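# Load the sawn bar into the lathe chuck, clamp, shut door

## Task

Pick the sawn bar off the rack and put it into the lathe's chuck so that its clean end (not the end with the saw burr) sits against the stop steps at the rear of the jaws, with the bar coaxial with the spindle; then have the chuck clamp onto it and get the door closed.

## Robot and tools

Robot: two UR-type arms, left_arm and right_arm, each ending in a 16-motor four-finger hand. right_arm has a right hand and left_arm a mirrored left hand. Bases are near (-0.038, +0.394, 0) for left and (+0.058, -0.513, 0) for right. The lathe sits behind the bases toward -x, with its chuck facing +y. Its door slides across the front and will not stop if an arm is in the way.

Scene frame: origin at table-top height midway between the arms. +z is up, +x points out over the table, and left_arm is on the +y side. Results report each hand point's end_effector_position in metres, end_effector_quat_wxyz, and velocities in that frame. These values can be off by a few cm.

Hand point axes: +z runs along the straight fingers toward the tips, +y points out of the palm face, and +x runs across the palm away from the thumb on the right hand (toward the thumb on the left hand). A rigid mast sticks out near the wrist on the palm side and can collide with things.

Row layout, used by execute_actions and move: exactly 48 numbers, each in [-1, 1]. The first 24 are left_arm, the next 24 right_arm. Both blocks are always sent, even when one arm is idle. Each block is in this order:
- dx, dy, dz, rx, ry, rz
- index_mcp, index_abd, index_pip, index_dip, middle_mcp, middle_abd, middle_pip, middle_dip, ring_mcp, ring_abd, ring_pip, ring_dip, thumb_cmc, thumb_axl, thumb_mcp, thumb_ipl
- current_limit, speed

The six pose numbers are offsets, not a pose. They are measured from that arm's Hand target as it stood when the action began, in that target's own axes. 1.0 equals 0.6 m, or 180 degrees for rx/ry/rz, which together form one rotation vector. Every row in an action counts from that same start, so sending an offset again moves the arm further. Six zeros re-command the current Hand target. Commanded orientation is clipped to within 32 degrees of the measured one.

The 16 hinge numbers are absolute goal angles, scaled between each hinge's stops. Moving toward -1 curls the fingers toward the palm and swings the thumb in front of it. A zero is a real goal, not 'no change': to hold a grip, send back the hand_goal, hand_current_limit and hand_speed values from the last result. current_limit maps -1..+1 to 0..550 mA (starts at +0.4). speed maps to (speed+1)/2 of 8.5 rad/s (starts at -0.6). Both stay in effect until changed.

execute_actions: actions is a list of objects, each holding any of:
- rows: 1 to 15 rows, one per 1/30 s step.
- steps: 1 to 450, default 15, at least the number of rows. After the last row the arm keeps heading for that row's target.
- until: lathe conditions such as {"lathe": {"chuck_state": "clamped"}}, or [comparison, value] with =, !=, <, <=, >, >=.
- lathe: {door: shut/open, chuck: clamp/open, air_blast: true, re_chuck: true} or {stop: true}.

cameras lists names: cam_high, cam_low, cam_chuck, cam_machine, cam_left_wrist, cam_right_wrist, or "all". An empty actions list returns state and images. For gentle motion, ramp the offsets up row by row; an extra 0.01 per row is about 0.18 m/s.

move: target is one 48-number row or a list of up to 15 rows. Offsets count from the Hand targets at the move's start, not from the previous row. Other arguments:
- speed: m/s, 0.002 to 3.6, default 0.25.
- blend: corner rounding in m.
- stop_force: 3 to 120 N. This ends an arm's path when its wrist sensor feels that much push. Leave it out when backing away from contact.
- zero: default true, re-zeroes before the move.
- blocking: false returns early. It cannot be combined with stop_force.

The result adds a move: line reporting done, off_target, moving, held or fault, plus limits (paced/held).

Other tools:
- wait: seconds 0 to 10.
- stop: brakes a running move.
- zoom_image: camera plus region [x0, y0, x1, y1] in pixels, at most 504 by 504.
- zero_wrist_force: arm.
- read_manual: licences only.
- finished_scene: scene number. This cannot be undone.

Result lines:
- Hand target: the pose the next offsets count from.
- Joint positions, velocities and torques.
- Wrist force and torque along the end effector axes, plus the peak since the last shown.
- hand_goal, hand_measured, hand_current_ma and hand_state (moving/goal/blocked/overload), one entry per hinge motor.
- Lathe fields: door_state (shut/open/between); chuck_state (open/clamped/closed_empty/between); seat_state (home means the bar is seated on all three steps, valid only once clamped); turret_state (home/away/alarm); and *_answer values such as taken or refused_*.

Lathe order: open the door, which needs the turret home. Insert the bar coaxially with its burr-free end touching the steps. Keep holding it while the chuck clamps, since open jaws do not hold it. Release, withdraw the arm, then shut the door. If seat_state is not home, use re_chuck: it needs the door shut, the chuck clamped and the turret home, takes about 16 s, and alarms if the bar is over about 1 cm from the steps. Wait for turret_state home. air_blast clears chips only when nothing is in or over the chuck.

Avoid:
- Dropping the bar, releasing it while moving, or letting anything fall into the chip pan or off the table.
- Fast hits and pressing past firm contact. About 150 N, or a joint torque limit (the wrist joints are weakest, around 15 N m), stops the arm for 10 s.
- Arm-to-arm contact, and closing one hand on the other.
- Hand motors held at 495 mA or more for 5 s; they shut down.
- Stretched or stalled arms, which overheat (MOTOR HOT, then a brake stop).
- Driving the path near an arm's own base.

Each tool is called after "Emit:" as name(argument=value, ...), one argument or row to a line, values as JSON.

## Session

Emit:
execute_actions(
  actions=[
    {"lathe":{"air_blast":true},"steps":62},
    {"lathe":{"door":"open"},"steps":1},
  ],
  cameras=["all"],
)

Emit:
zoom_image(
  camera="cam_low",
  region=[240, 260, 400, 360],
)

Emit:
zoom_image(
  camera="cam_high",
  region=[320, 220, 470, 340],
)

Emit:
zoom_image(
  camera="cam_chuck",
  region=[130, 0, 550, 400],
)

Scene clock: 2.30 s.
left_arm: end_effector_position=(+0.5200, +0.5203, +0.2478) hand_goal=(+0.754, +0.000, +0.576, +0.696, +0.754, +0.000, +0.576, +0.696, +0.754, +0.000, +0.576, +0.696, +0.714, +0.678, +0.226, +0.168) hand_measured=(+0.754, +0.000, +0.576, +0.696, +0.754, +0.000, +0.576, +0.696, +0.754, +0.000, +0.576, +0.696, +0.714, +0.678, +0.224, +0.168) hand_current_ma=(+0, +0, +0, +0, +0, +0, +0, +0, +0, +0, +0, +0, +0, +0, +0, +0) hand_state=(goal, goal, goal, goal, goal, goal, goal, goal, goal, goal, goal, goal, goal, goal, goal, goal) hand_current_limit=0.40 hand_speed=-0.60 end_effector_quat_wxyz=(+0.019, +0.691, -0.722, -0.016) | right_arm: end_effector_position=(+0.4527, -0.6714, +0.2998) hand_goal=(+0.754, +0.000, +0.576, +0.696, +0.754, +0.000, +0.576, +0.696, +0.754, +0.000, +0.576, +0.696, +0.714, +0.678, +0.226, +0.168) hand_measured=(+0.756, +0.000, +0.576, +0.696, +0.756, +0.000, +0.576, +0.696, +0.756, +0.000, +0.576, +0.696, +0.716, +0.678, +0.226, +0.168) hand_current_ma=(+4, +0, +1, +0, +5, +0, +1, +0, +5, +0, +1, +0, +4, -1, +0, +0) hand_state=(goal, goal, goal, goal, goal, goal, goal, goal, goal, goal, goal, goal, goal, goal, goal, goal) hand_current_limit=0.40 hand_speed=-0.60 end_effector_quat_wxyz=(+0.349, +0.881, +0.012, +0.319)
Joint positions: left_arm=[3.618 -1.991 -1.338 -1.43 1.587 -2.679] | right_arm=[-0.327 -1.733 2.509 -3.263 -2.006 1.041]
Joint torques (N m): left_arm=[-1.03 42.92 24.32 2.24 -0.12 -0.03] | right_arm=[-0.5 -10.01 -18.56 -2.88 -0.57 -0.03]
Wrist force (N): left_arm=[0.1 -0.2 0.1] | right_arm=[0.0 -0.1 0.2]
Wrist torque (N m): left_arm=[-0.02 -0.02 0.01] | right_arm=[-0.02 0.01 -0.01]
Wrist force, peak (N): left_arm=[0.0 -0.6 0.3] | right_arm=[-0.1 0.3 0.3]
Hand target: left_arm +0.5200, +0.5203, +0.2478; +0.019, +0.691, -0.722, -0.016 | right_arm +0.4527, -0.6714, +0.2998; +0.349, +0.881, +0.012, +0.319
lathe: door_state=between chuck_state=open seat_state=open turret_state=home door_answer=taken chuck_answer=taken re_chuck_answer=taken

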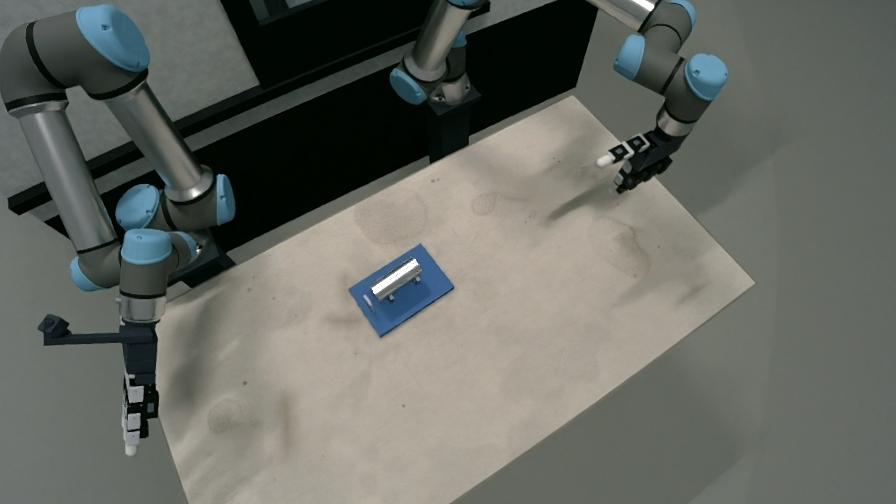

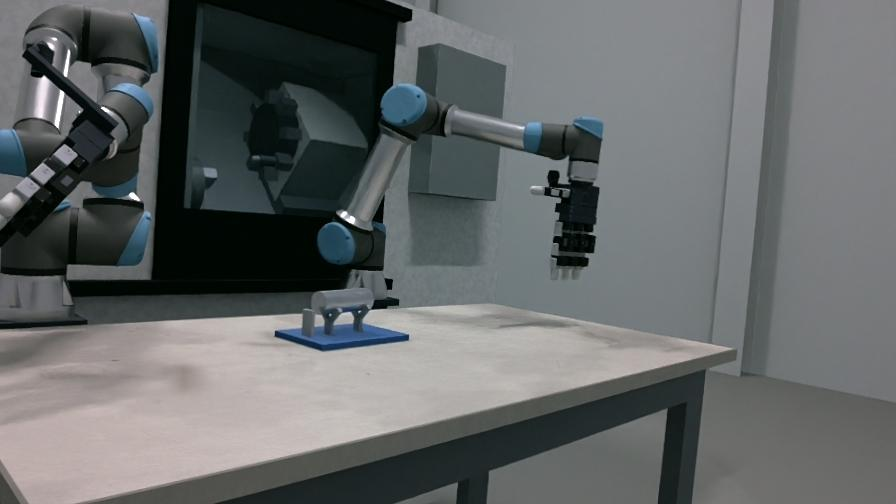

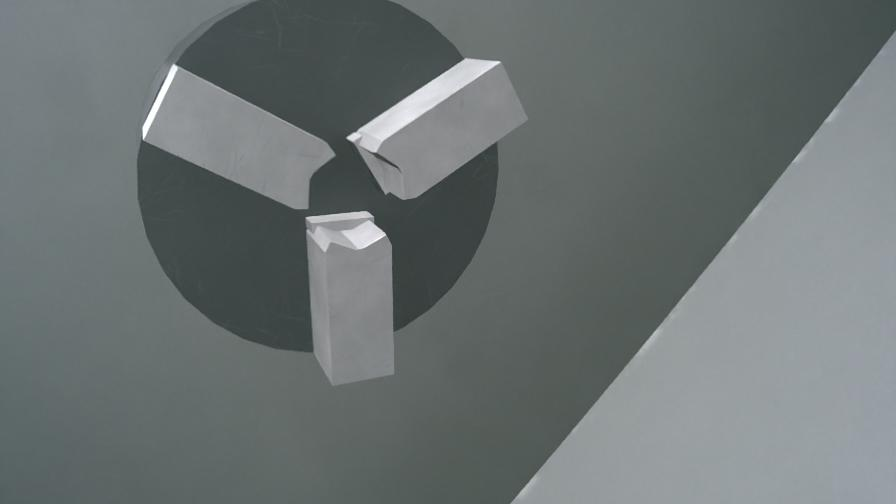

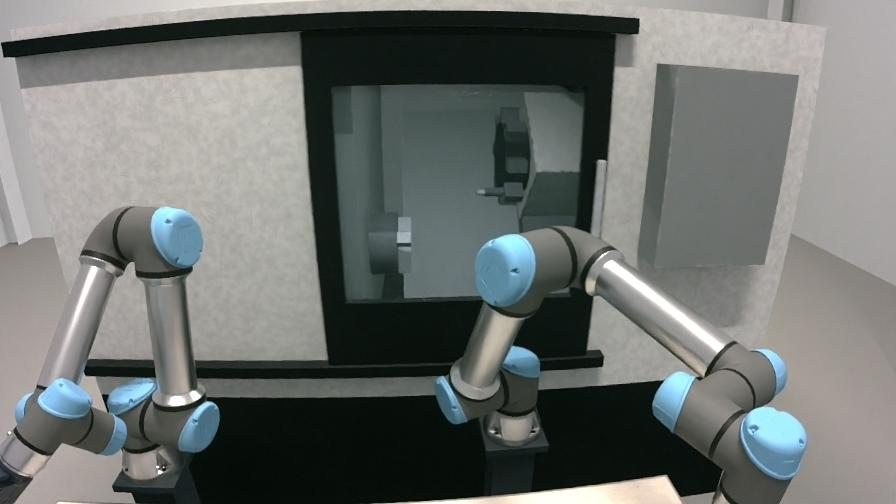

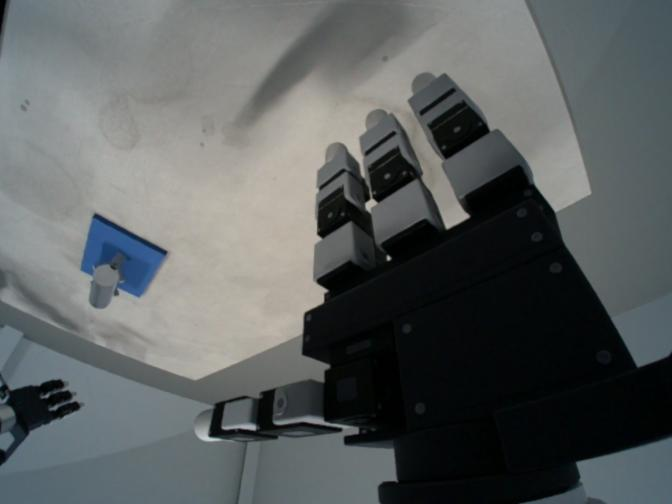

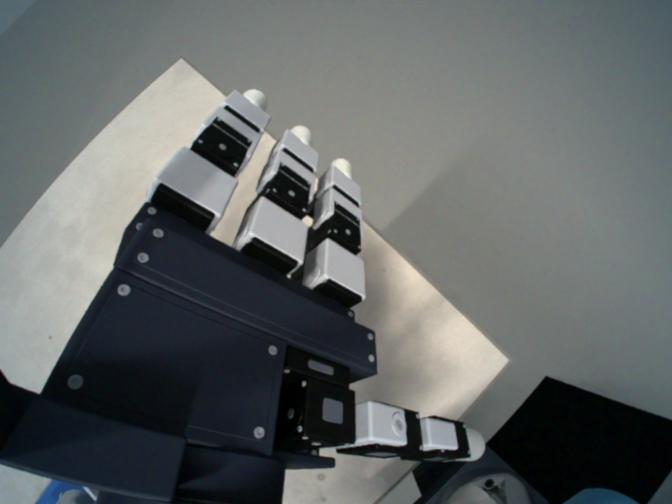

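Scaled by 3.150 from the camera's 896x504 image, which has a finer 1280x720 frame.

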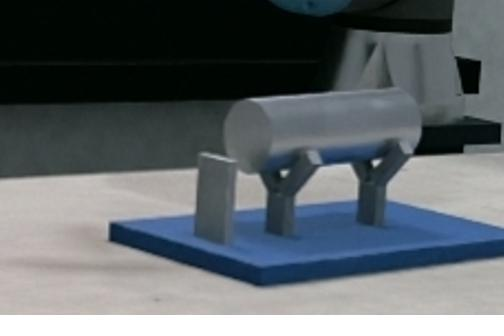

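Scaled by 3.360 from the camera's 896x504 image, which has a finer 1280x720 frame.

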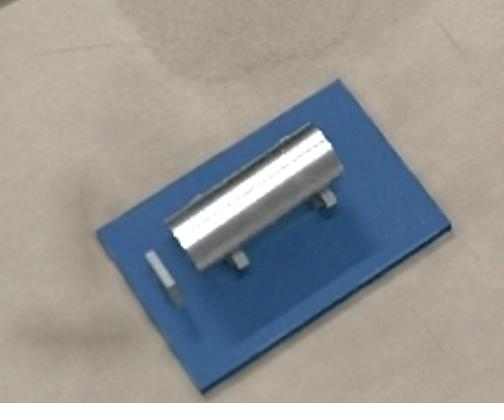

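Scaled by 1.200 from the camera's 896x504 image, which has a finer 1280x720 frame.

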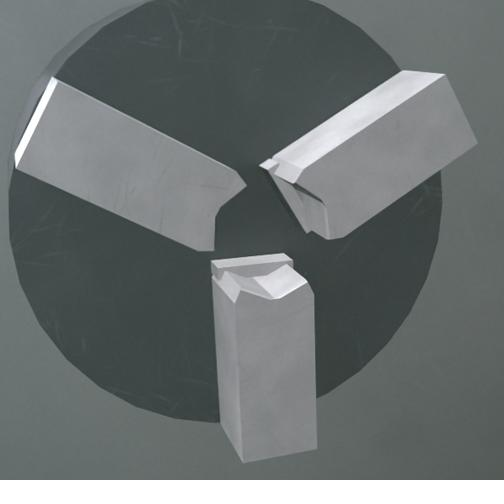

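Emit:
zoom_image(
  camera="cam_left_wrist",
  region=[70, 240, 150, 320],
)

Emit:
zoom_image(
  camera="cam_low",
  region=[295, 275, 385, 345],
)

Emit:
zoom_image(
  camera="cam_high",
  region=[360, 250, 430, 310],
)

Scaled by 6.300 from the camera's 672x504 image, which has a finer 960x720 frame.

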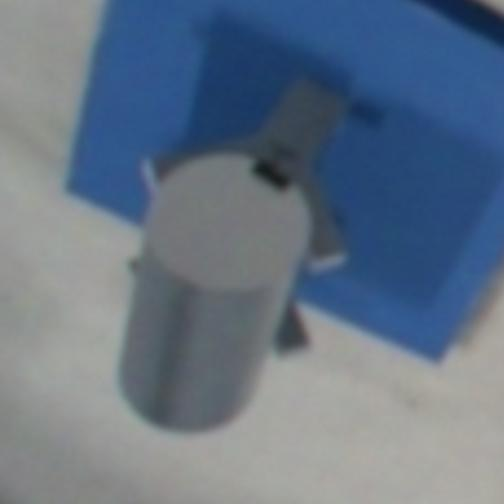

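Scaled by 5.600 from the camera's 896x504 image, which has a finer 1280x720 frame.

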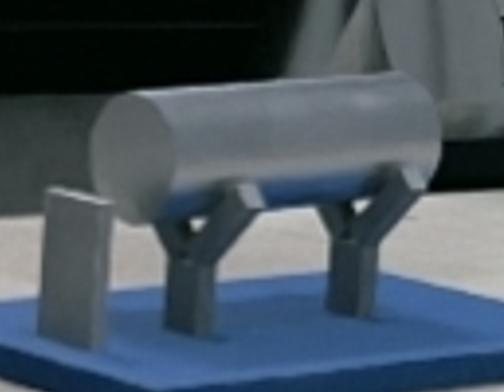

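Scaled by 7.200 from the camera's 896x504 image, which has a finer 1280x720 frame.

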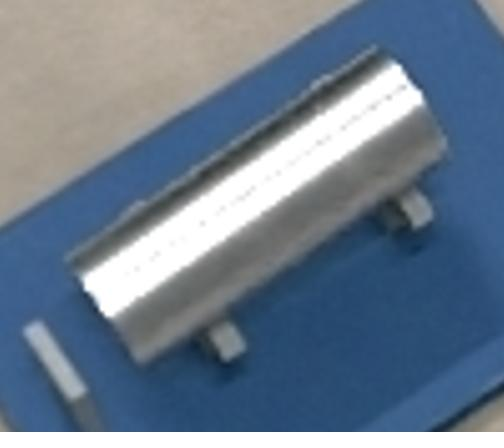

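Emit:
move(
  target=[0.922,0.0025,0.0847,0.1543,-0.013,-0.0576,0.616,0,0.358,-0.609,0.97,0,0.577,0.696,0.97,0,0.577,0.696,-0.571,0.678,0.225,0.168,0.4,-0.6,0,0,0,0,0,0,0.754,0,0.576,0.696,0.754,0,0.576,0.696,0.754,0,0.576,0.696,0.714,0.678,0.226,0.168,0.4,-0.6],
  speed=0.4,
  cameras=["cam_left_wrist","cam_low","cam_high"],
)

Emit:
zoom_image(
  camera="cam_low",
  region=[240, 220, 400, 360],
)

Scene clock: 84.33 s.
left_arm: end_effector_position=(+0.4920, -0.0324, +0.2005) hand_goal=(+0.616, +0.000, +0.358, -0.608, +0.970, +0.000, +0.578, +0.696, +0.970, +0.000, +0.578, +0.696, -0.570, +0.678, +0.226, +0.168) hand_measured=(+0.616, +0.000, +0.360, -0.604, +0.962, +0.000, +0.576, +0.696, +0.962, +0.000, +0.576, +0.696, -0.568, +0.678, +0.224, +0.168) hand_current_ma=(+0, +0, +0, +0, -2, +0, +0, +0, -2, +0, +0, +0, +0, +0, +0, +0) hand_state=(goal, goal, goal, goal, goal, goal, goal, goal, goal, goal, goal, goal, goal, goal, goal, goal) hand_current_limit=0.40 hand_speed=-0.60 end_effector_quat_wxyz=(-0.163, +0.737, -0.640, +0.142) | right_arm: end_effector_position=(+0.4527, -0.6714, +0.2998) hand_goal=(+0.754, +0.000, +0.576, +0.696, +0.754, +0.000, +0.576, +0.696, +0.754, +0.000, +0.576, +0.696, +0.714, +0.678, +0.226, +0.168) hand_measured=(+0.756, +0.000, +0.576, +0.696, +0.756, +0.000, +0.576, +0.696, +0.756, +0.000, +0.576, +0.696, +0.716, +0.678, +0.226, +0.168) hand_current_ma=(+4, +0, +1, +0, +5, +0, +1, +0, +5, +0, +1, +0, +4, -1, +0, +0) hand_state=(goal, goal, goal, goal, goal, goal, goal, goal, goal, goal, goal, goal, goal, goal, goal, goal) hand_current_limit=0.40 hand_speed=-0.60 end_effector_quat_wxyz=(+0.349, +0.881, +0.012, +0.319)
Joint positions: left_arm=[2.73 -2 -1.507 -0.84 1.814 -3.706] | right_arm=[-0.327 -1.733 2.509 -3.263 -2.006 1.041]
Joint torques (N m): left_arm=[-11.37 43.21 25.67 5.1 1.25 -1.88] | right_arm=[-1.11 -7.52 -20.35 -3.64 -0.34 0.87]
Wrist force (N): left_arm=[0.1 0.0 -0.1] | right_arm=[-0.1 0.1 0.0]
Wrist torque (N m): left_arm=[-0.03 0.03 0.02] | right_arm=[0.01 0.02 -0.01]
Wrist force, peak (N): left_arm=[2.9 0.8 -0.2] | right_arm=[-0.4 -0.1 0.2]
Hand target: left_arm +0.4920, -0.0325, +0.2005; -0.163, +0.737, -0.640, +0.142 | right_arm +0.4527, -0.6714, +0.2998; +0.349, +0.881, +0.012, +0.319
Off the commanded pose: left_arm 0.000 m, 0 deg | right_arm 0.000 m, 0 deg.
lathe: door_state=open chuck_state=open seat_state=open turret_state=home door_answer=taken chuck_answer=taken re_chuck_answer=taken
move: done
Images, in order (width x height): cam_high 896x504, cam_low 896x504, cam_left_wrist 672x504.

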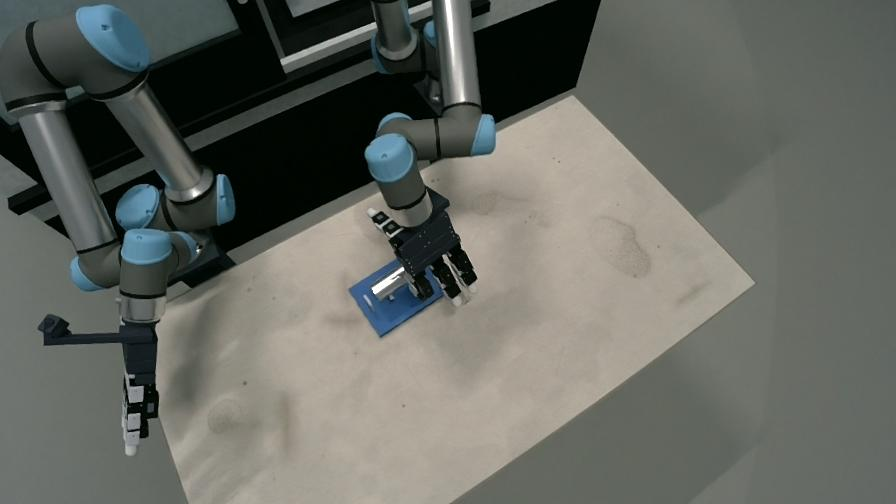

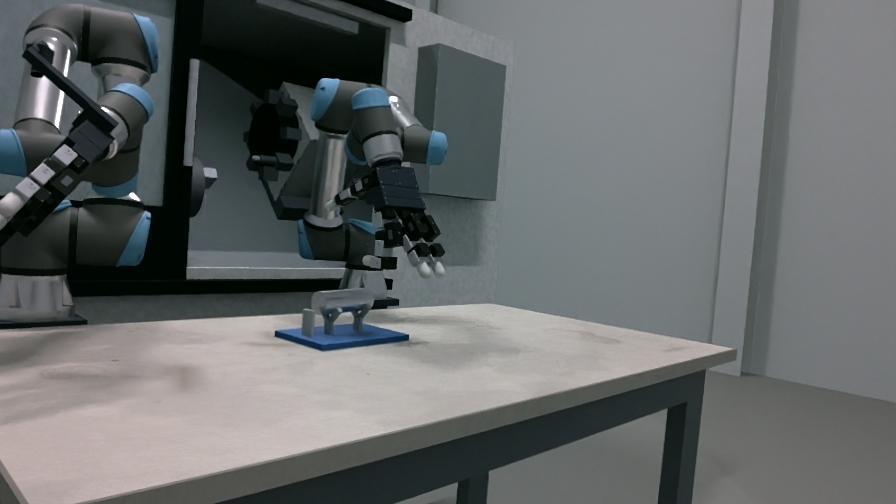

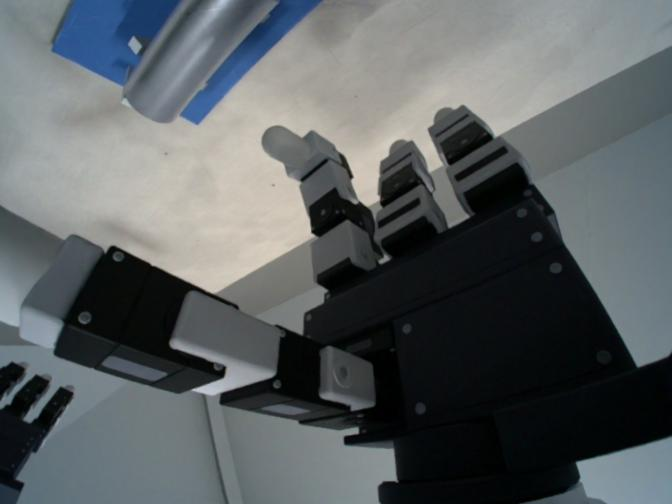

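Scaled by 3.150 from the camera's 896x504 image, which has a finer 1280x720 frame.

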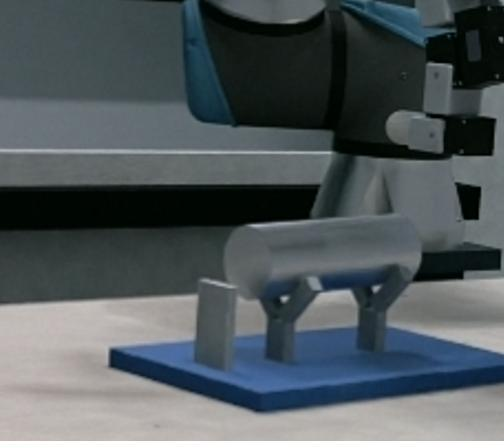

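Emit:
execute_actions(
  actions=[],
  cameras=["cam_low","cam_left_wrist"],
)

Scene clock: 125.20 s.
left_arm: end_effector_position=(+0.4920, -0.0325, +0.2005) hand_goal=(+0.616, +0.000, +0.358, -0.608, +0.970, +0.000, +0.578, +0.696, +0.970, +0.000, +0.578, +0.696, -0.570, +0.678, +0.226, +0.168) hand_measured=(+0.616, +0.000, +0.360, -0.604, +0.962, +0.000, +0.576, +0.696, +0.962, +0.000, +0.576, +0.696, -0.568, +0.678, +0.224, +0.168) hand_current_ma=(+0, +0, +0, +0, -2, +0, +0, +0, -2, +0, +0, +0, +0, +0, +0, +0) hand_state=(goal, goal, goal, goal, goal, goal, goal, goal, goal, goal, goal, goal, goal, goal, goal, goal) hand_current_limit=0.40 hand_speed=-0.60 end_effector_quat_wxyz=(-0.163, +0.737, -0.640, +0.142) | right_arm: end_effector_position=(+0.4527, -0.6714, +0.2998) hand_goal=(+0.754, +0.000, +0.576, +0.696, +0.754, +0.000, +0.576, +0.696, +0.754, +0.000, +0.576, +0.696, +0.714, +0.678, +0.226, +0.168) hand_measured=(+0.756, +0.000, +0.576, +0.696, +0.756, +0.000, +0.576, +0.696, +0.756, +0.000, +0.576, +0.696, +0.716, +0.678, +0.226, +0.168) hand_current_ma=(+4, +0, +1, +0, +5, +0, +1, +0, +5, +0, +1, +0, +4, -1, +0, +0) hand_state=(goal, goal, goal, goal, goal, goal, goal, goal, goal, goal, goal, goal, goal, goal, goal, goal) hand_current_limit=0.40 hand_speed=-0.60 end_effector_quat_wxyz=(+0.349, +0.881, +0.012, +0.319)
Joint positions: left_arm=[2.73 -2 -1.507 -0.84 1.814 -3.706] | right_arm=[-0.327 -1.733 2.509 -3.263 -2.006 1.041]
Joint velocities: within noise
Joint torques (N m): left_arm=[-10.6 28.54 34.36 5.25 0.57 1.18] | right_arm=[-0.54 -6.34 -21.1 -4.12 -0.32 0.89]
Wrist force (N): left_arm=[0.0 0.0 -0.3] | right_arm=[0.2 0.1 0.0]
Wrist torque (N m): left_arm=[-0.02 0.04 0.01] | right_arm=[0.01 -0.03 0.02]
Wrist force, peak (N): left_arm=[0.5 -0.5 -0.1] | right_arm=[0.2 -0.1 0.4]
Hand target: left_arm +0.4920, -0.0325, +0.2005; -0.163, +0.737, -0.640, +0.142 | right_arm +0.4527, -0.6714, +0.2998; +0.349, +0.881, +0.012, +0.319
Off the commanded pose: left_arm 0.000 m, 0 deg | right_arm 0.000 m, 0 deg.
lathe: door_state=open chuck_state=open seat_state=open turret_state=home door_answer=taken chuck_answer=taken re_chuck_answer=taken
Images, in order (width x height): cam_low 896x504, cam_left_wrist 672x504.

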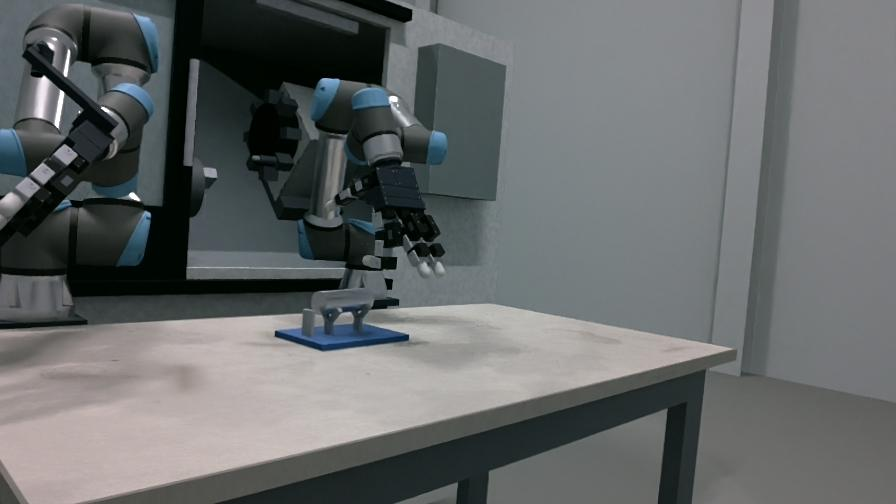

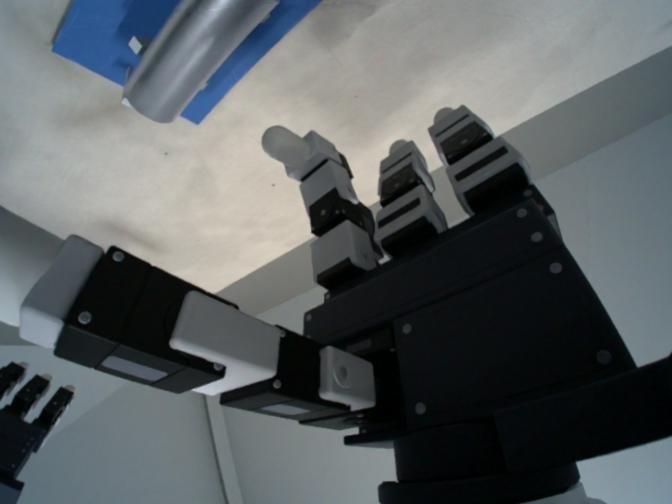

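Emit:
move(
  target=[0,0.0634,0.1359,0,0,0,0.616,0,0.358,-0.609,0.97,0,0.577,0.696,0.97,0,0.577,0.696,-0.571,0.678,0.225,0.168,0.4,-0.6,0,0,0,0,0,0,0.754,0,0.576,0.696,0.754,0,0.576,0.696,0.754,0,0.576,0.696,0.714,0.678,0.226,0.168,0.4,-0.6],
  speed=0.1,
  cameras=["cam_low","cam_left_wrist"],
)

Emit:
zoom_image(
  camera="cam_low",
  region=[240, 220, 400, 360],
)

Scene clock: 135.37 s.
left_arm: end_effector_position=(+0.4919, -0.0325, +0.1104) hand_goal=(+0.616, +0.000, +0.358, -0.608, +0.970, +0.000, +0.578, +0.696, +0.970, +0.000, +0.578, +0.696, -0.570, +0.678, +0.226, +0.168) hand_measured=(+0.616, +0.000, +0.360, -0.604, +0.962, +0.000, +0.576, +0.696, +0.962, +0.000, +0.576, +0.696, -0.568, +0.678, +0.224, +0.168) hand_current_ma=(+0, +0, +0, +0, -2, +0, +0, +0, -2, +0, +0, +0, +0, +0, +0, +0) hand_state=(goal, goal, goal, goal, goal, goal, goal, goal, goal, goal, goal, goal, goal, goal, goal, goal) hand_current_limit=0.40 hand_speed=-0.60 end_effector_quat_wxyz=(-0.163, +0.737, -0.640, +0.142) | right_arm: end_effector_position=(+0.4527, -0.6714, +0.2998) hand_goal=(+0.754, +0.000, +0.576, +0.696, +0.754, +0.000, +0.576, +0.696, +0.754, +0.000, +0.576, +0.696, +0.714, +0.678, +0.226, +0.168) hand_measured=(+0.756, +0.000, +0.576, +0.696, +0.756, +0.000, +0.576, +0.696, +0.756, +0.000, +0.576, +0.696, +0.716, +0.678, +0.226, +0.168) hand_current_ma=(+4, +0, +1, +0, +5, +0, +1, +0, +5, +0, +1, +0, +4, -1, +0, +0) hand_state=(goal, goal, goal, goal, goal, goal, goal, goal, goal, goal, goal, goal, goal, goal, goal, goal) hand_current_limit=0.40 hand_speed=-0.60 end_effector_quat_wxyz=(+0.349, +0.881, +0.012, +0.319)
Joint positions: left_arm=[2.73 -2.096 -1.616 -0.636 1.814 -3.706] | right_arm=[-0.327 -1.733 2.509 -3.263 -2.006 1.041]
Joint torques (N m): left_arm=[-10.64 56.17 33.26 1.75 0.64 -1.18] | right_arm=[-0.41 -5.9 -21.55 -4.14 -0.31 1.12]
Wrist force (N): left_arm=[0.4 -0.2 -0.1] | right_arm=[0.0 0.2 0.1]
Wrist torque (N m): left_arm=[-0.07 0.00 0.04] | right_arm=[0.02 0.00 0.00]
Wrist force, peak (N): left_arm=[0.1 -1.0 -1.6] | right_arm=[-0.5 -0.3 -0.1]
Hand target: left_arm +0.4919, -0.0326, +0.1105; -0.163, +0.737, -0.640, +0.142 | right_arm +0.4527, -0.6714, +0.2998; +0.349, +0.881, +0.012, +0.319
Off the commanded pose: left_arm 0.000 m, 0 deg | right_arm 0.000 m, 0 deg.
lathe: door_state=open chuck_state=open seat_state=open turret_state=home door_answer=taken chuck_answer=taken re_chuck_answer=taken
move: done
Images, in order (width x height): cam_low 896x504, cam_left_wrist 672x504.

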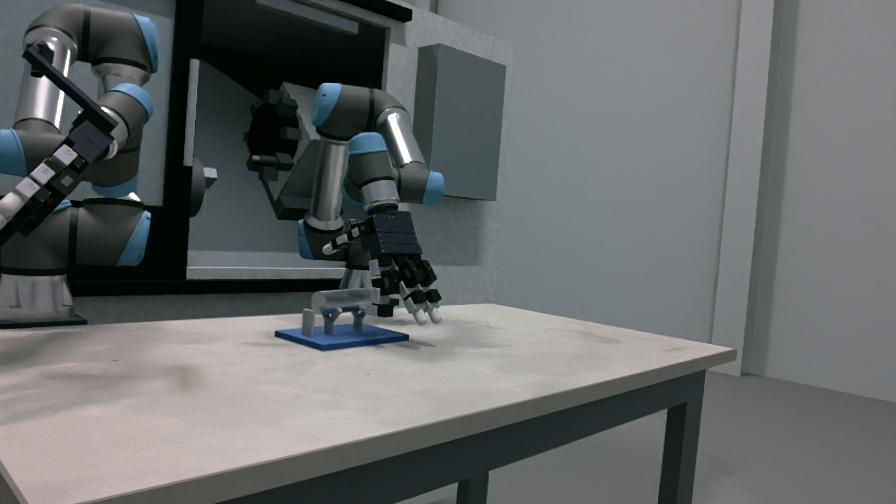

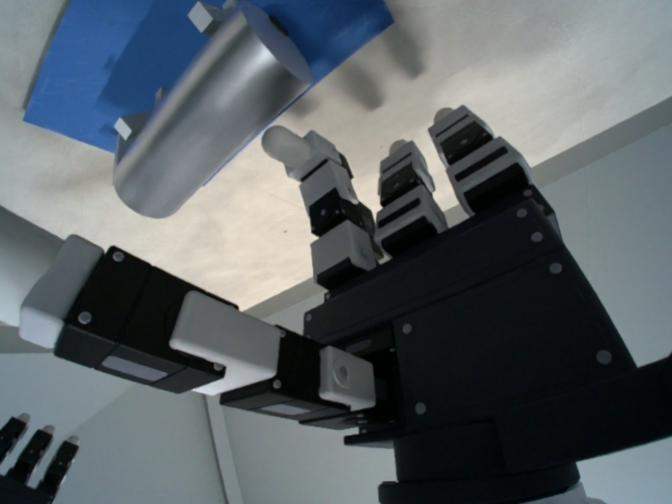

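Scaled by 3.150 from the camera's 896x504 image, which has a finer 1280x720 frame.

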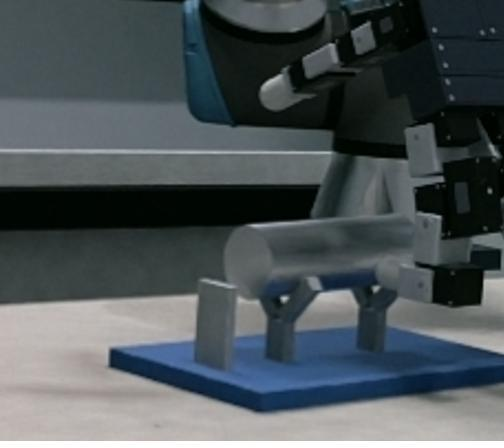

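Emit:
zoom_image(
  camera="cam_left_wrist",
  region=[90, 0, 390, 225],
)

Scaled by 1.680 from the camera's 672x504 image, which has a finer 960x720 frame.

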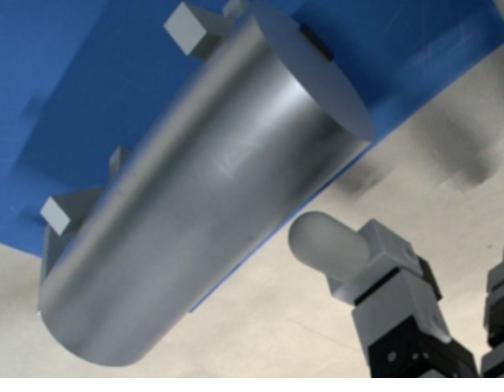

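Emit:
move(
  target=[0,0.0211,0.0453,0,0,0,0.616,0,0.358,-0.609,0.97,0,0.577,0.696,0.97,0,0.577,0.696,-0.571,0.678,0.225,0.168,0.4,-0.6,0,0,0,0,0,0,0.754,0,0.576,0.696,0.754,0,0.576,0.696,0.754,0,0.576,0.696,0.714,0.678,0.226,0.168,0.4,-0.6],
  speed=0.06,
  stop_force=6,
  cameras=["cam_low","cam_left_wrist"],
)

Emit:
zoom_image(
  camera="cam_low",
  region=[240, 220, 400, 360],
)

Emit:
zoom_image(
  camera="cam_left_wrist",
  region=[50, 0, 400, 300],
)

Scene clock: 181.90 s.
left_arm: end_effector_position=(+0.4920, -0.0326, +0.0806) hand_goal=(+0.616, +0.000, +0.358, -0.608, +0.970, +0.000, +0.578, +0.696, +0.970, +0.000, +0.578, +0.696, -0.570, +0.678, +0.226, +0.168) hand_measured=(+0.616, +0.000, +0.360, -0.604, +0.962, +0.000, +0.576, +0.696, +0.962, +0.000, +0.576, +0.696, -0.568, +0.678, +0.224, +0.168) hand_current_ma=(+0, +0, +0, +0, -2, +0, +0, +0, -2, +0, +0, +0, +0, +0, +0, +0) hand_state=(goal, goal, goal, goal, goal, goal, goal, goal, goal, goal, goal, goal, goal, goal, goal, goal) hand_current_limit=0.40 hand_speed=-0.60 end_effector_quat_wxyz=(-0.163, +0.737, -0.640, +0.142) | right_arm: end_effector_position=(+0.4527, -0.6714, +0.2998) hand_goal=(+0.754, +0.000, +0.576, +0.696, +0.754, +0.000, +0.576, +0.696, +0.754, +0.000, +0.576, +0.696, +0.714, +0.678, +0.226, +0.168) hand_measured=(+0.756, +0.000, +0.576, +0.696, +0.756, +0.000, +0.576, +0.696, +0.756, +0.000, +0.576, +0.696, +0.716, +0.678, +0.226, +0.168) hand_current_ma=(+4, +0, +1, +0, +5, +0, +1, +0, +5, +0, +1, +0, +4, -1, +0, +0) hand_state=(goal, goal, goal, goal, goal, goal, goal, goal, goal, goal, goal, goal, goal, goal, goal, goal) hand_current_limit=0.40 hand_speed=-0.60 end_effector_quat_wxyz=(+0.349, +0.881, +0.012, +0.319)
Joint positions: left_arm=[2.73 -2.136 -1.641 -0.571 1.814 -3.706] | right_arm=[-0.327 -1.733 2.509 -3.263 -2.006 1.041]
Joint torques (N m): left_arm=[-7.6 58.86 32.94 1.84 0.25 -1.79] | right_arm=[-0.47 -3.95 -23.32 -4.57 -0.14 1.01]
Wrist force (N): left_arm=[0.2 -0.3 0.0] | right_arm=[0.0 -0.3 0.0]
Wrist torque (N m): left_arm=[-0.08 0.02 0.03] | right_arm=[-0.04 0.00 0.00]
Wrist force, peak (N): left_arm=[0.4 -1.0 -1.4] | right_arm=[0.1 -0.4 0.3]
Hand target: left_arm +0.4920, -0.0326, +0.0806; -0.163, +0.737, -0.640, +0.142 | right_arm +0.4527, -0.6714, +0.2998; +0.349, +0.881, +0.012, +0.319
Off the commanded pose: left_arm 0.000 m, 0 deg | right_arm 0.000 m, 0 deg.
lathe: door_state=open chuck_state=open seat_state=open turret_state=home door_answer=taken chuck_answer=taken re_chuck_answer=taken
move: done
Images, in order (width x height): cam_low 896x504, cam_left_wrist 672x504.

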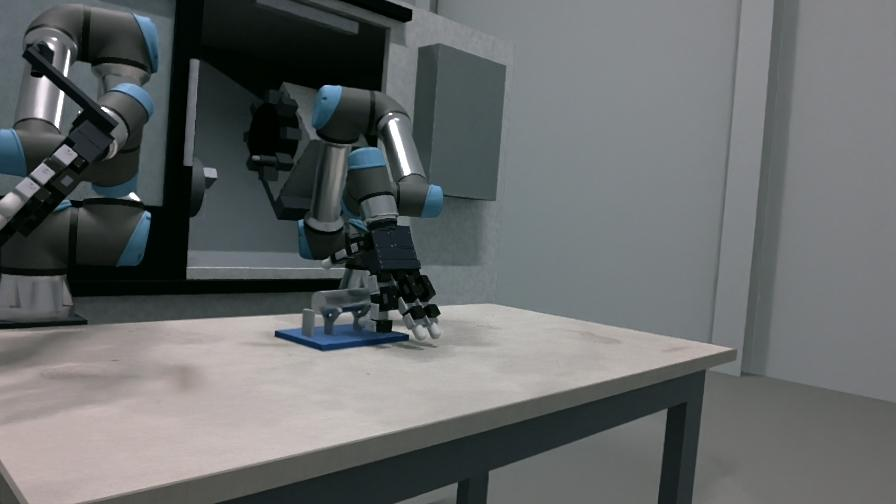

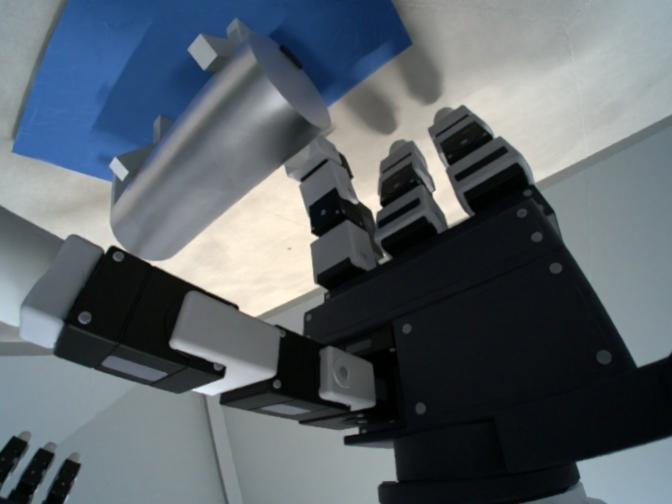

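Scaled by 3.150 from the camera's 896x504 image, which has a finer 1280x720 frame.

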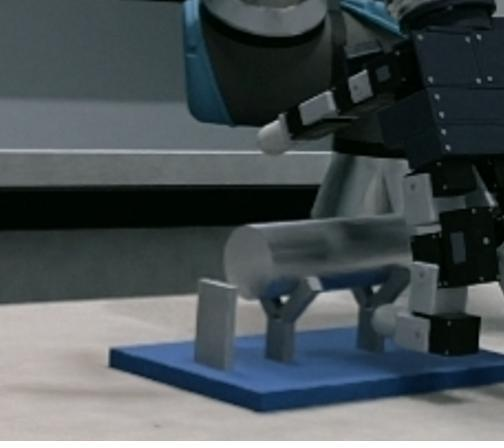

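Scaled by 1.440 from the camera's 672x504 image, which has a finer 960x720 frame.

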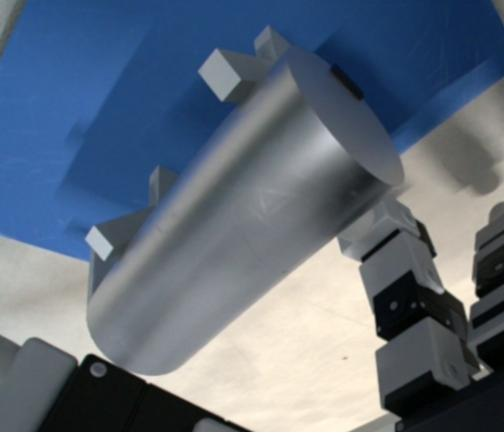

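Emit:
move(
  target=[0,0.0471,-0.0172,0,0,0,0.616,0,0.358,-0.609,0.97,0,0.577,0.696,0.97,0,0.577,0.696,-0.571,0.678,0.225,0.168,0.4,-0.6,0,0,0,0,0,0,0.754,0,0.576,0.696,0.754,0,0.576,0.696,0.754,0,0.576,0.696,0.714,0.678,0.226,0.168,0.4,-0.6],
  speed=0.04,
  stop_force=5,
  cameras=["cam_low","cam_left_wrist"],
)

Emit:
zoom_image(
  camera="cam_low",
  region=[240, 220, 400, 360],
)

Emit:
zoom_image(
  camera="cam_left_wrist",
  region=[50, 0, 400, 300],
)

Scene clock: 199.53 s.
left_arm: end_effector_position=(+0.4623, -0.0368, +0.0780) hand_goal=(+0.616, +0.000, +0.358, -0.608, +0.970, +0.000, +0.578, +0.696, +0.970, +0.000, +0.578, +0.696, -0.570, +0.678, +0.226, +0.168) hand_measured=(+0.616, +0.000, +0.360, -0.604, +0.962, +0.000, +0.576, +0.696, +0.962, +0.000, +0.576, +0.696, -0.568, +0.678, +0.224, +0.168) hand_current_ma=(+0, +0, +0, +0, -2, +0, +0, +0, -2, +0, +0, +0, +0, +0, +0, +0) hand_state=(goal, goal, goal, goal, goal, goal, goal, goal, goal, goal, goal, goal, goal, goal, goal, goal) hand_current_limit=0.40 hand_speed=-0.60 end_effector_quat_wxyz=(-0.163, +0.737, -0.640, +0.142) | right_arm: end_effector_position=(+0.4527, -0.6714, +0.2998) hand_goal=(+0.754, +0.000, +0.576, +0.696, +0.754, +0.000, +0.576, +0.696, +0.754, +0.000, +0.576, +0.696, +0.714, +0.678, +0.226, +0.168) hand_measured=(+0.756, +0.000, +0.576, +0.696, +0.756, +0.000, +0.576, +0.696, +0.756, +0.000, +0.576, +0.696, +0.716, +0.678, +0.226, +0.168) hand_current_ma=(+4, +0, +1, +0, +5, +0, +1, +0, +5, +0, +1, +0, +4, -1, +0, +0) hand_state=(goal, goal, goal, goal, goal, goal, goal, goal, goal, goal, goal, goal, goal, goal, goal, goal) hand_current_limit=0.40 hand_speed=-0.60 end_effector_quat_wxyz=(+0.349, +0.881, +0.012, +0.319)
Joint positions: left_arm=[2.702 -2.099 -1.709 -0.545 1.824 -3.733] | right_arm=[-0.327 -1.733 2.509 -3.263 -2.006 1.041]
Joint torques (N m): left_arm=[9.69 29.21 32.34 0.51 -1.12 1.71] | right_arm=[-0.24 -3.03 -23.64 -4.65 -0.11 0.96]
Wrist force (N): left_arm=[0.2 -0.2 0.0] | right_arm=[0.0 0.1 0.1]
Wrist torque (N m): left_arm=[-0.08 0.03 0.03] | right_arm=[0.01 0.00 0.00]
Wrist force, peak (N): left_arm=[0.5 -0.8 -0.1] | right_arm=[-0.1 0.4 0.2]
Hand target: left_arm +0.4623, -0.0368, +0.0780; -0.163, +0.737, -0.640, +0.142 | right_arm +0.4527, -0.6714, +0.2998; +0.349, +0.881, +0.012, +0.319
Off the commanded pose: left_arm 0.000 m, 0 deg | right_arm 0.000 m, 0 deg.
lathe: door_state=open chuck_state=open seat_state=open turret_state=home door_answer=taken chuck_answer=taken re_chuck_answer=taken
move: done
Images, in order (width x height): cam_low 896x504, cam_left_wrist 672x504.

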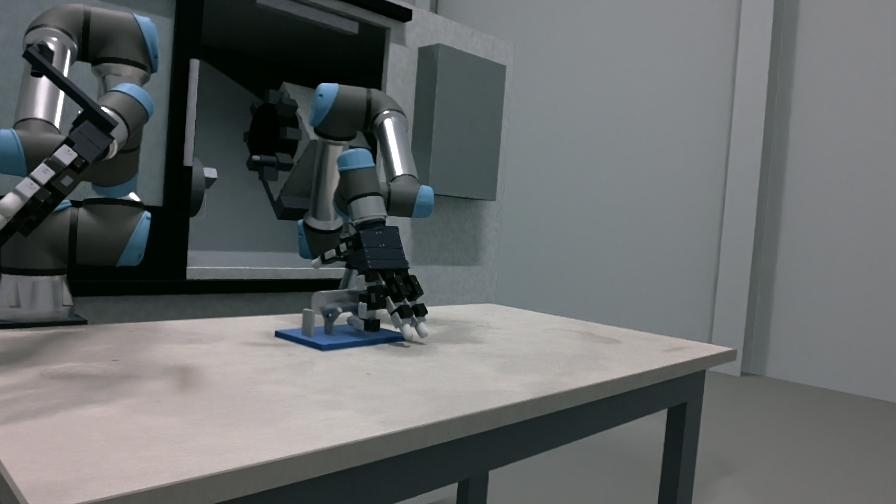

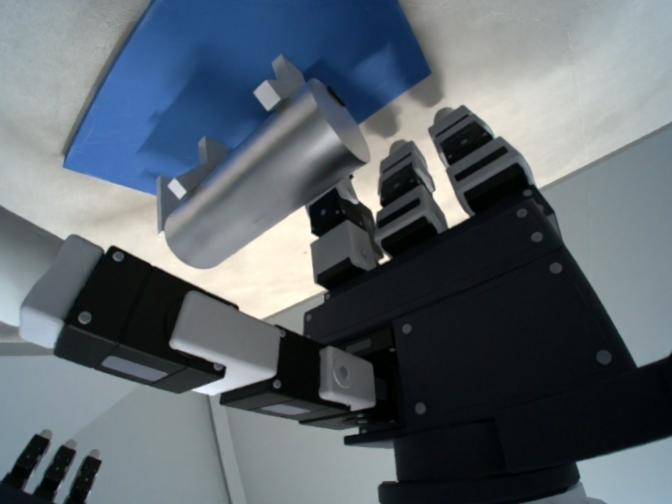

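Scaled by 3.150 from the camera's 896x504 image, which has a finer 1280x720 frame.

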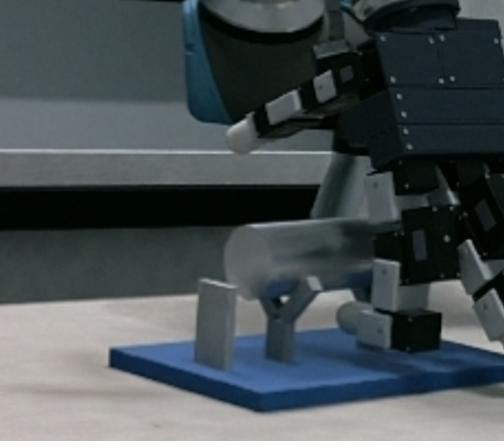

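Scaled by 1.440 from the camera's 672x504 image, which has a finer 960x720 frame.

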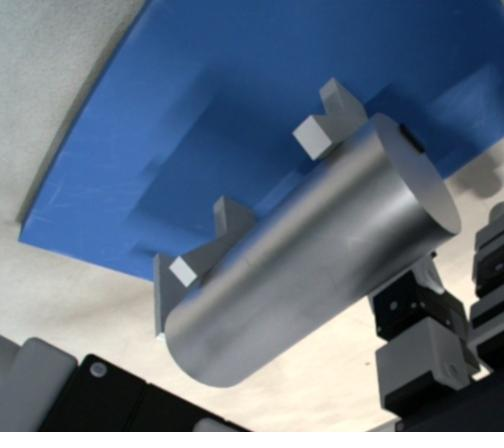

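Emit:
move(
  target=[0,0.0378,-0.0176,0,0,0,0.616,0,0.358,-0.609,0.97,0,0.577,0.696,0.97,0,0.577,0.696,-0.571,0.678,0.225,0.168,0.4,-0.6,0,0,0,0,0,0,0.754,0,0.576,0.696,0.754,0,0.576,0.696,0.754,0,0.576,0.696,0.714,0.678,0.226,0.168,0.4,-0.6],
  speed=0.03,
  stop_force=4,
  cameras=["cam_low","cam_left_wrist"],
)

Emit:
zoom_image(
  camera="cam_low",
  region=[240, 220, 400, 360],
)

Emit:
zoom_image(
  camera="cam_left_wrist",
  region=[50, 0, 400, 300],
)

Scene clock: 221.93 s.
left_arm: end_effector_position=(+0.4405, -0.0399, +0.0780) hand_goal=(+0.616, +0.000, +0.358, -0.608, +0.970, +0.000, +0.578, +0.696, +0.970, +0.000, +0.578, +0.696, -0.570, +0.678, +0.226, +0.168) hand_measured=(+0.616, +0.000, +0.360, -0.604, +0.962, +0.000, +0.576, +0.696, +0.962, +0.000, +0.576, +0.696, -0.568, +0.678, +0.224, +0.168) hand_current_ma=(+0, +0, +0, +0, -2, +0, +0, +0, -2, +0, +0, +0, +0, +0, +0, +0) hand_state=(goal, goal, goal, goal, goal, goal, goal, goal, goal, goal, goal, goal, goal, goal, goal, goal) hand_current_limit=0.40 hand_speed=-0.60 end_effector_quat_wxyz=(-0.163, +0.737, -0.640, +0.142) | right_arm: end_effector_position=(+0.4527, -0.6714, +0.2998) hand_goal=(+0.754, +0.000, +0.576, +0.696, +0.754, +0.000, +0.576, +0.696, +0.754, +0.000, +0.576, +0.696, +0.714, +0.678, +0.226, +0.168) hand_measured=(+0.756, +0.000, +0.576, +0.696, +0.756, +0.000, +0.576, +0.696, +0.756, +0.000, +0.576, +0.696, +0.716, +0.678, +0.226, +0.168) hand_current_ma=(+4, +0, +1, +0, +5, +0, +1, +0, +5, +0, +1, +0, +4, -1, +0, +0) hand_state=(goal, goal, goal, goal, goal, goal, goal, goal, goal, goal, goal, goal, goal, goal, goal, goal) hand_current_limit=0.40 hand_speed=-0.60 end_effector_quat_wxyz=(+0.349, +0.881, +0.012, +0.319)
Joint positions: left_arm=[2.68 -2.071 -1.755 -0.533 1.832 -3.754] | right_arm=[-0.327 -1.733 2.509 -3.263 -2.006 1.041]
Joint torques (N m): left_arm=[9.85 28.04 13.14 0.57 -1.53 -1.56] | right_arm=[-0.09 -2.97 -24.41 -4.58 -0.02 0.93]
Wrist force (N): left_arm=[0.1 -0.4 -0.1] | right_arm=[0.2 0.1 -0.2]
Wrist torque (N m): left_arm=[-0.07 0.05 0.02] | right_arm=[0.03 -0.01 0.00]
Wrist force, peak (N): left_arm=[0.3 -4.1 0.8] | right_arm=[-0.2 -0.1 -0.4]
Hand target: left_arm +0.4404, -0.0399, +0.0780; -0.163, +0.737, -0.640, +0.142 (not the last commanded pose) | right_arm +0.4527, -0.6714, +0.2998; +0.349, +0.881, +0.012, +0.319
Off the commanded pose: left_arm 0.003 m, 0 deg | right_arm 0.000 m, 0 deg.
lathe: door_state=open chuck_state=open seat_state=open turret_state=home door_answer=taken chuck_answer=taken re_chuck_answer=taken
move: contact (left_arm)
Images, in order (width x height): cam_low 896x504, cam_left_wrist 672x504.

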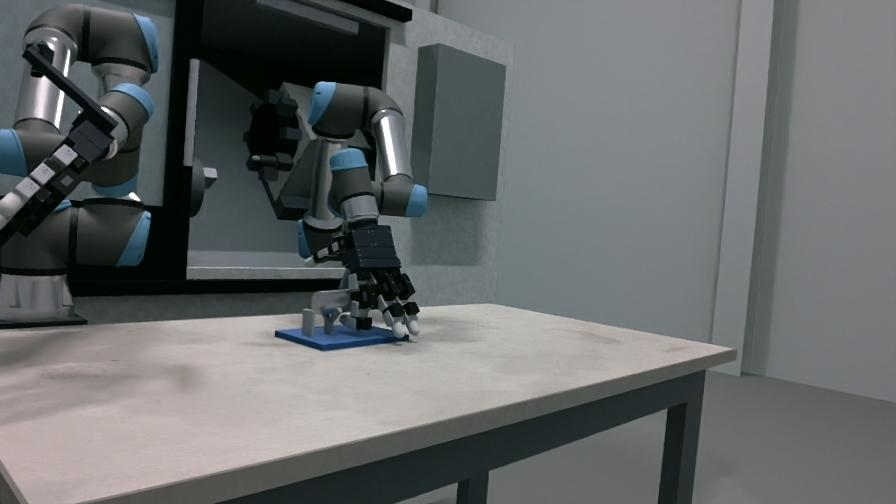

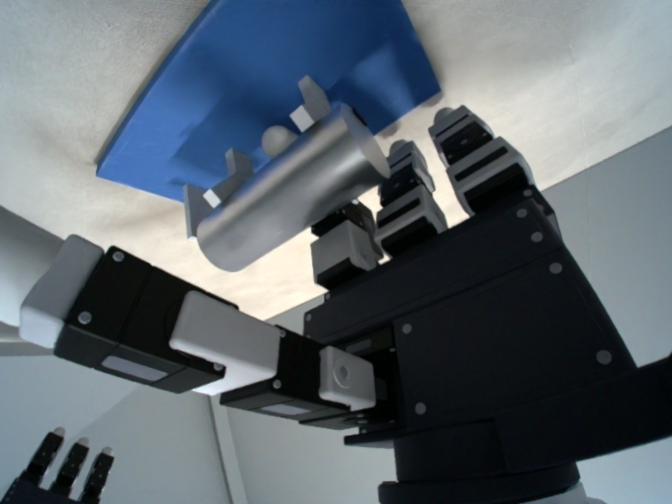

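Scaled by 3.150 from the camera's 896x504 image, which has a finer 1280x720 frame.

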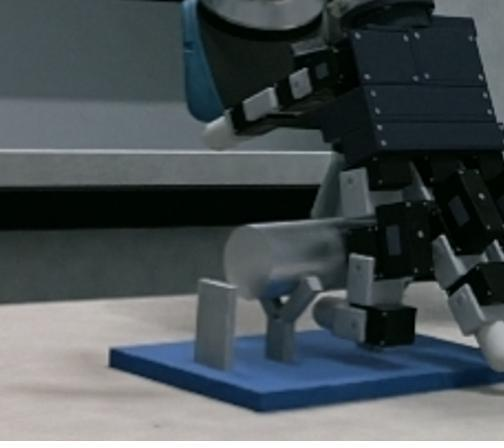

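Scaled by 1.440 from the camera's 672x504 image, which has a finer 960x720 frame.

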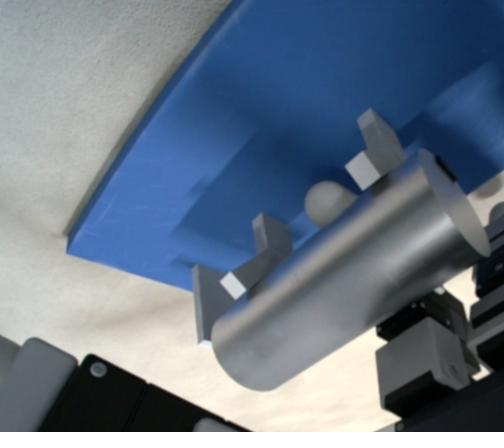

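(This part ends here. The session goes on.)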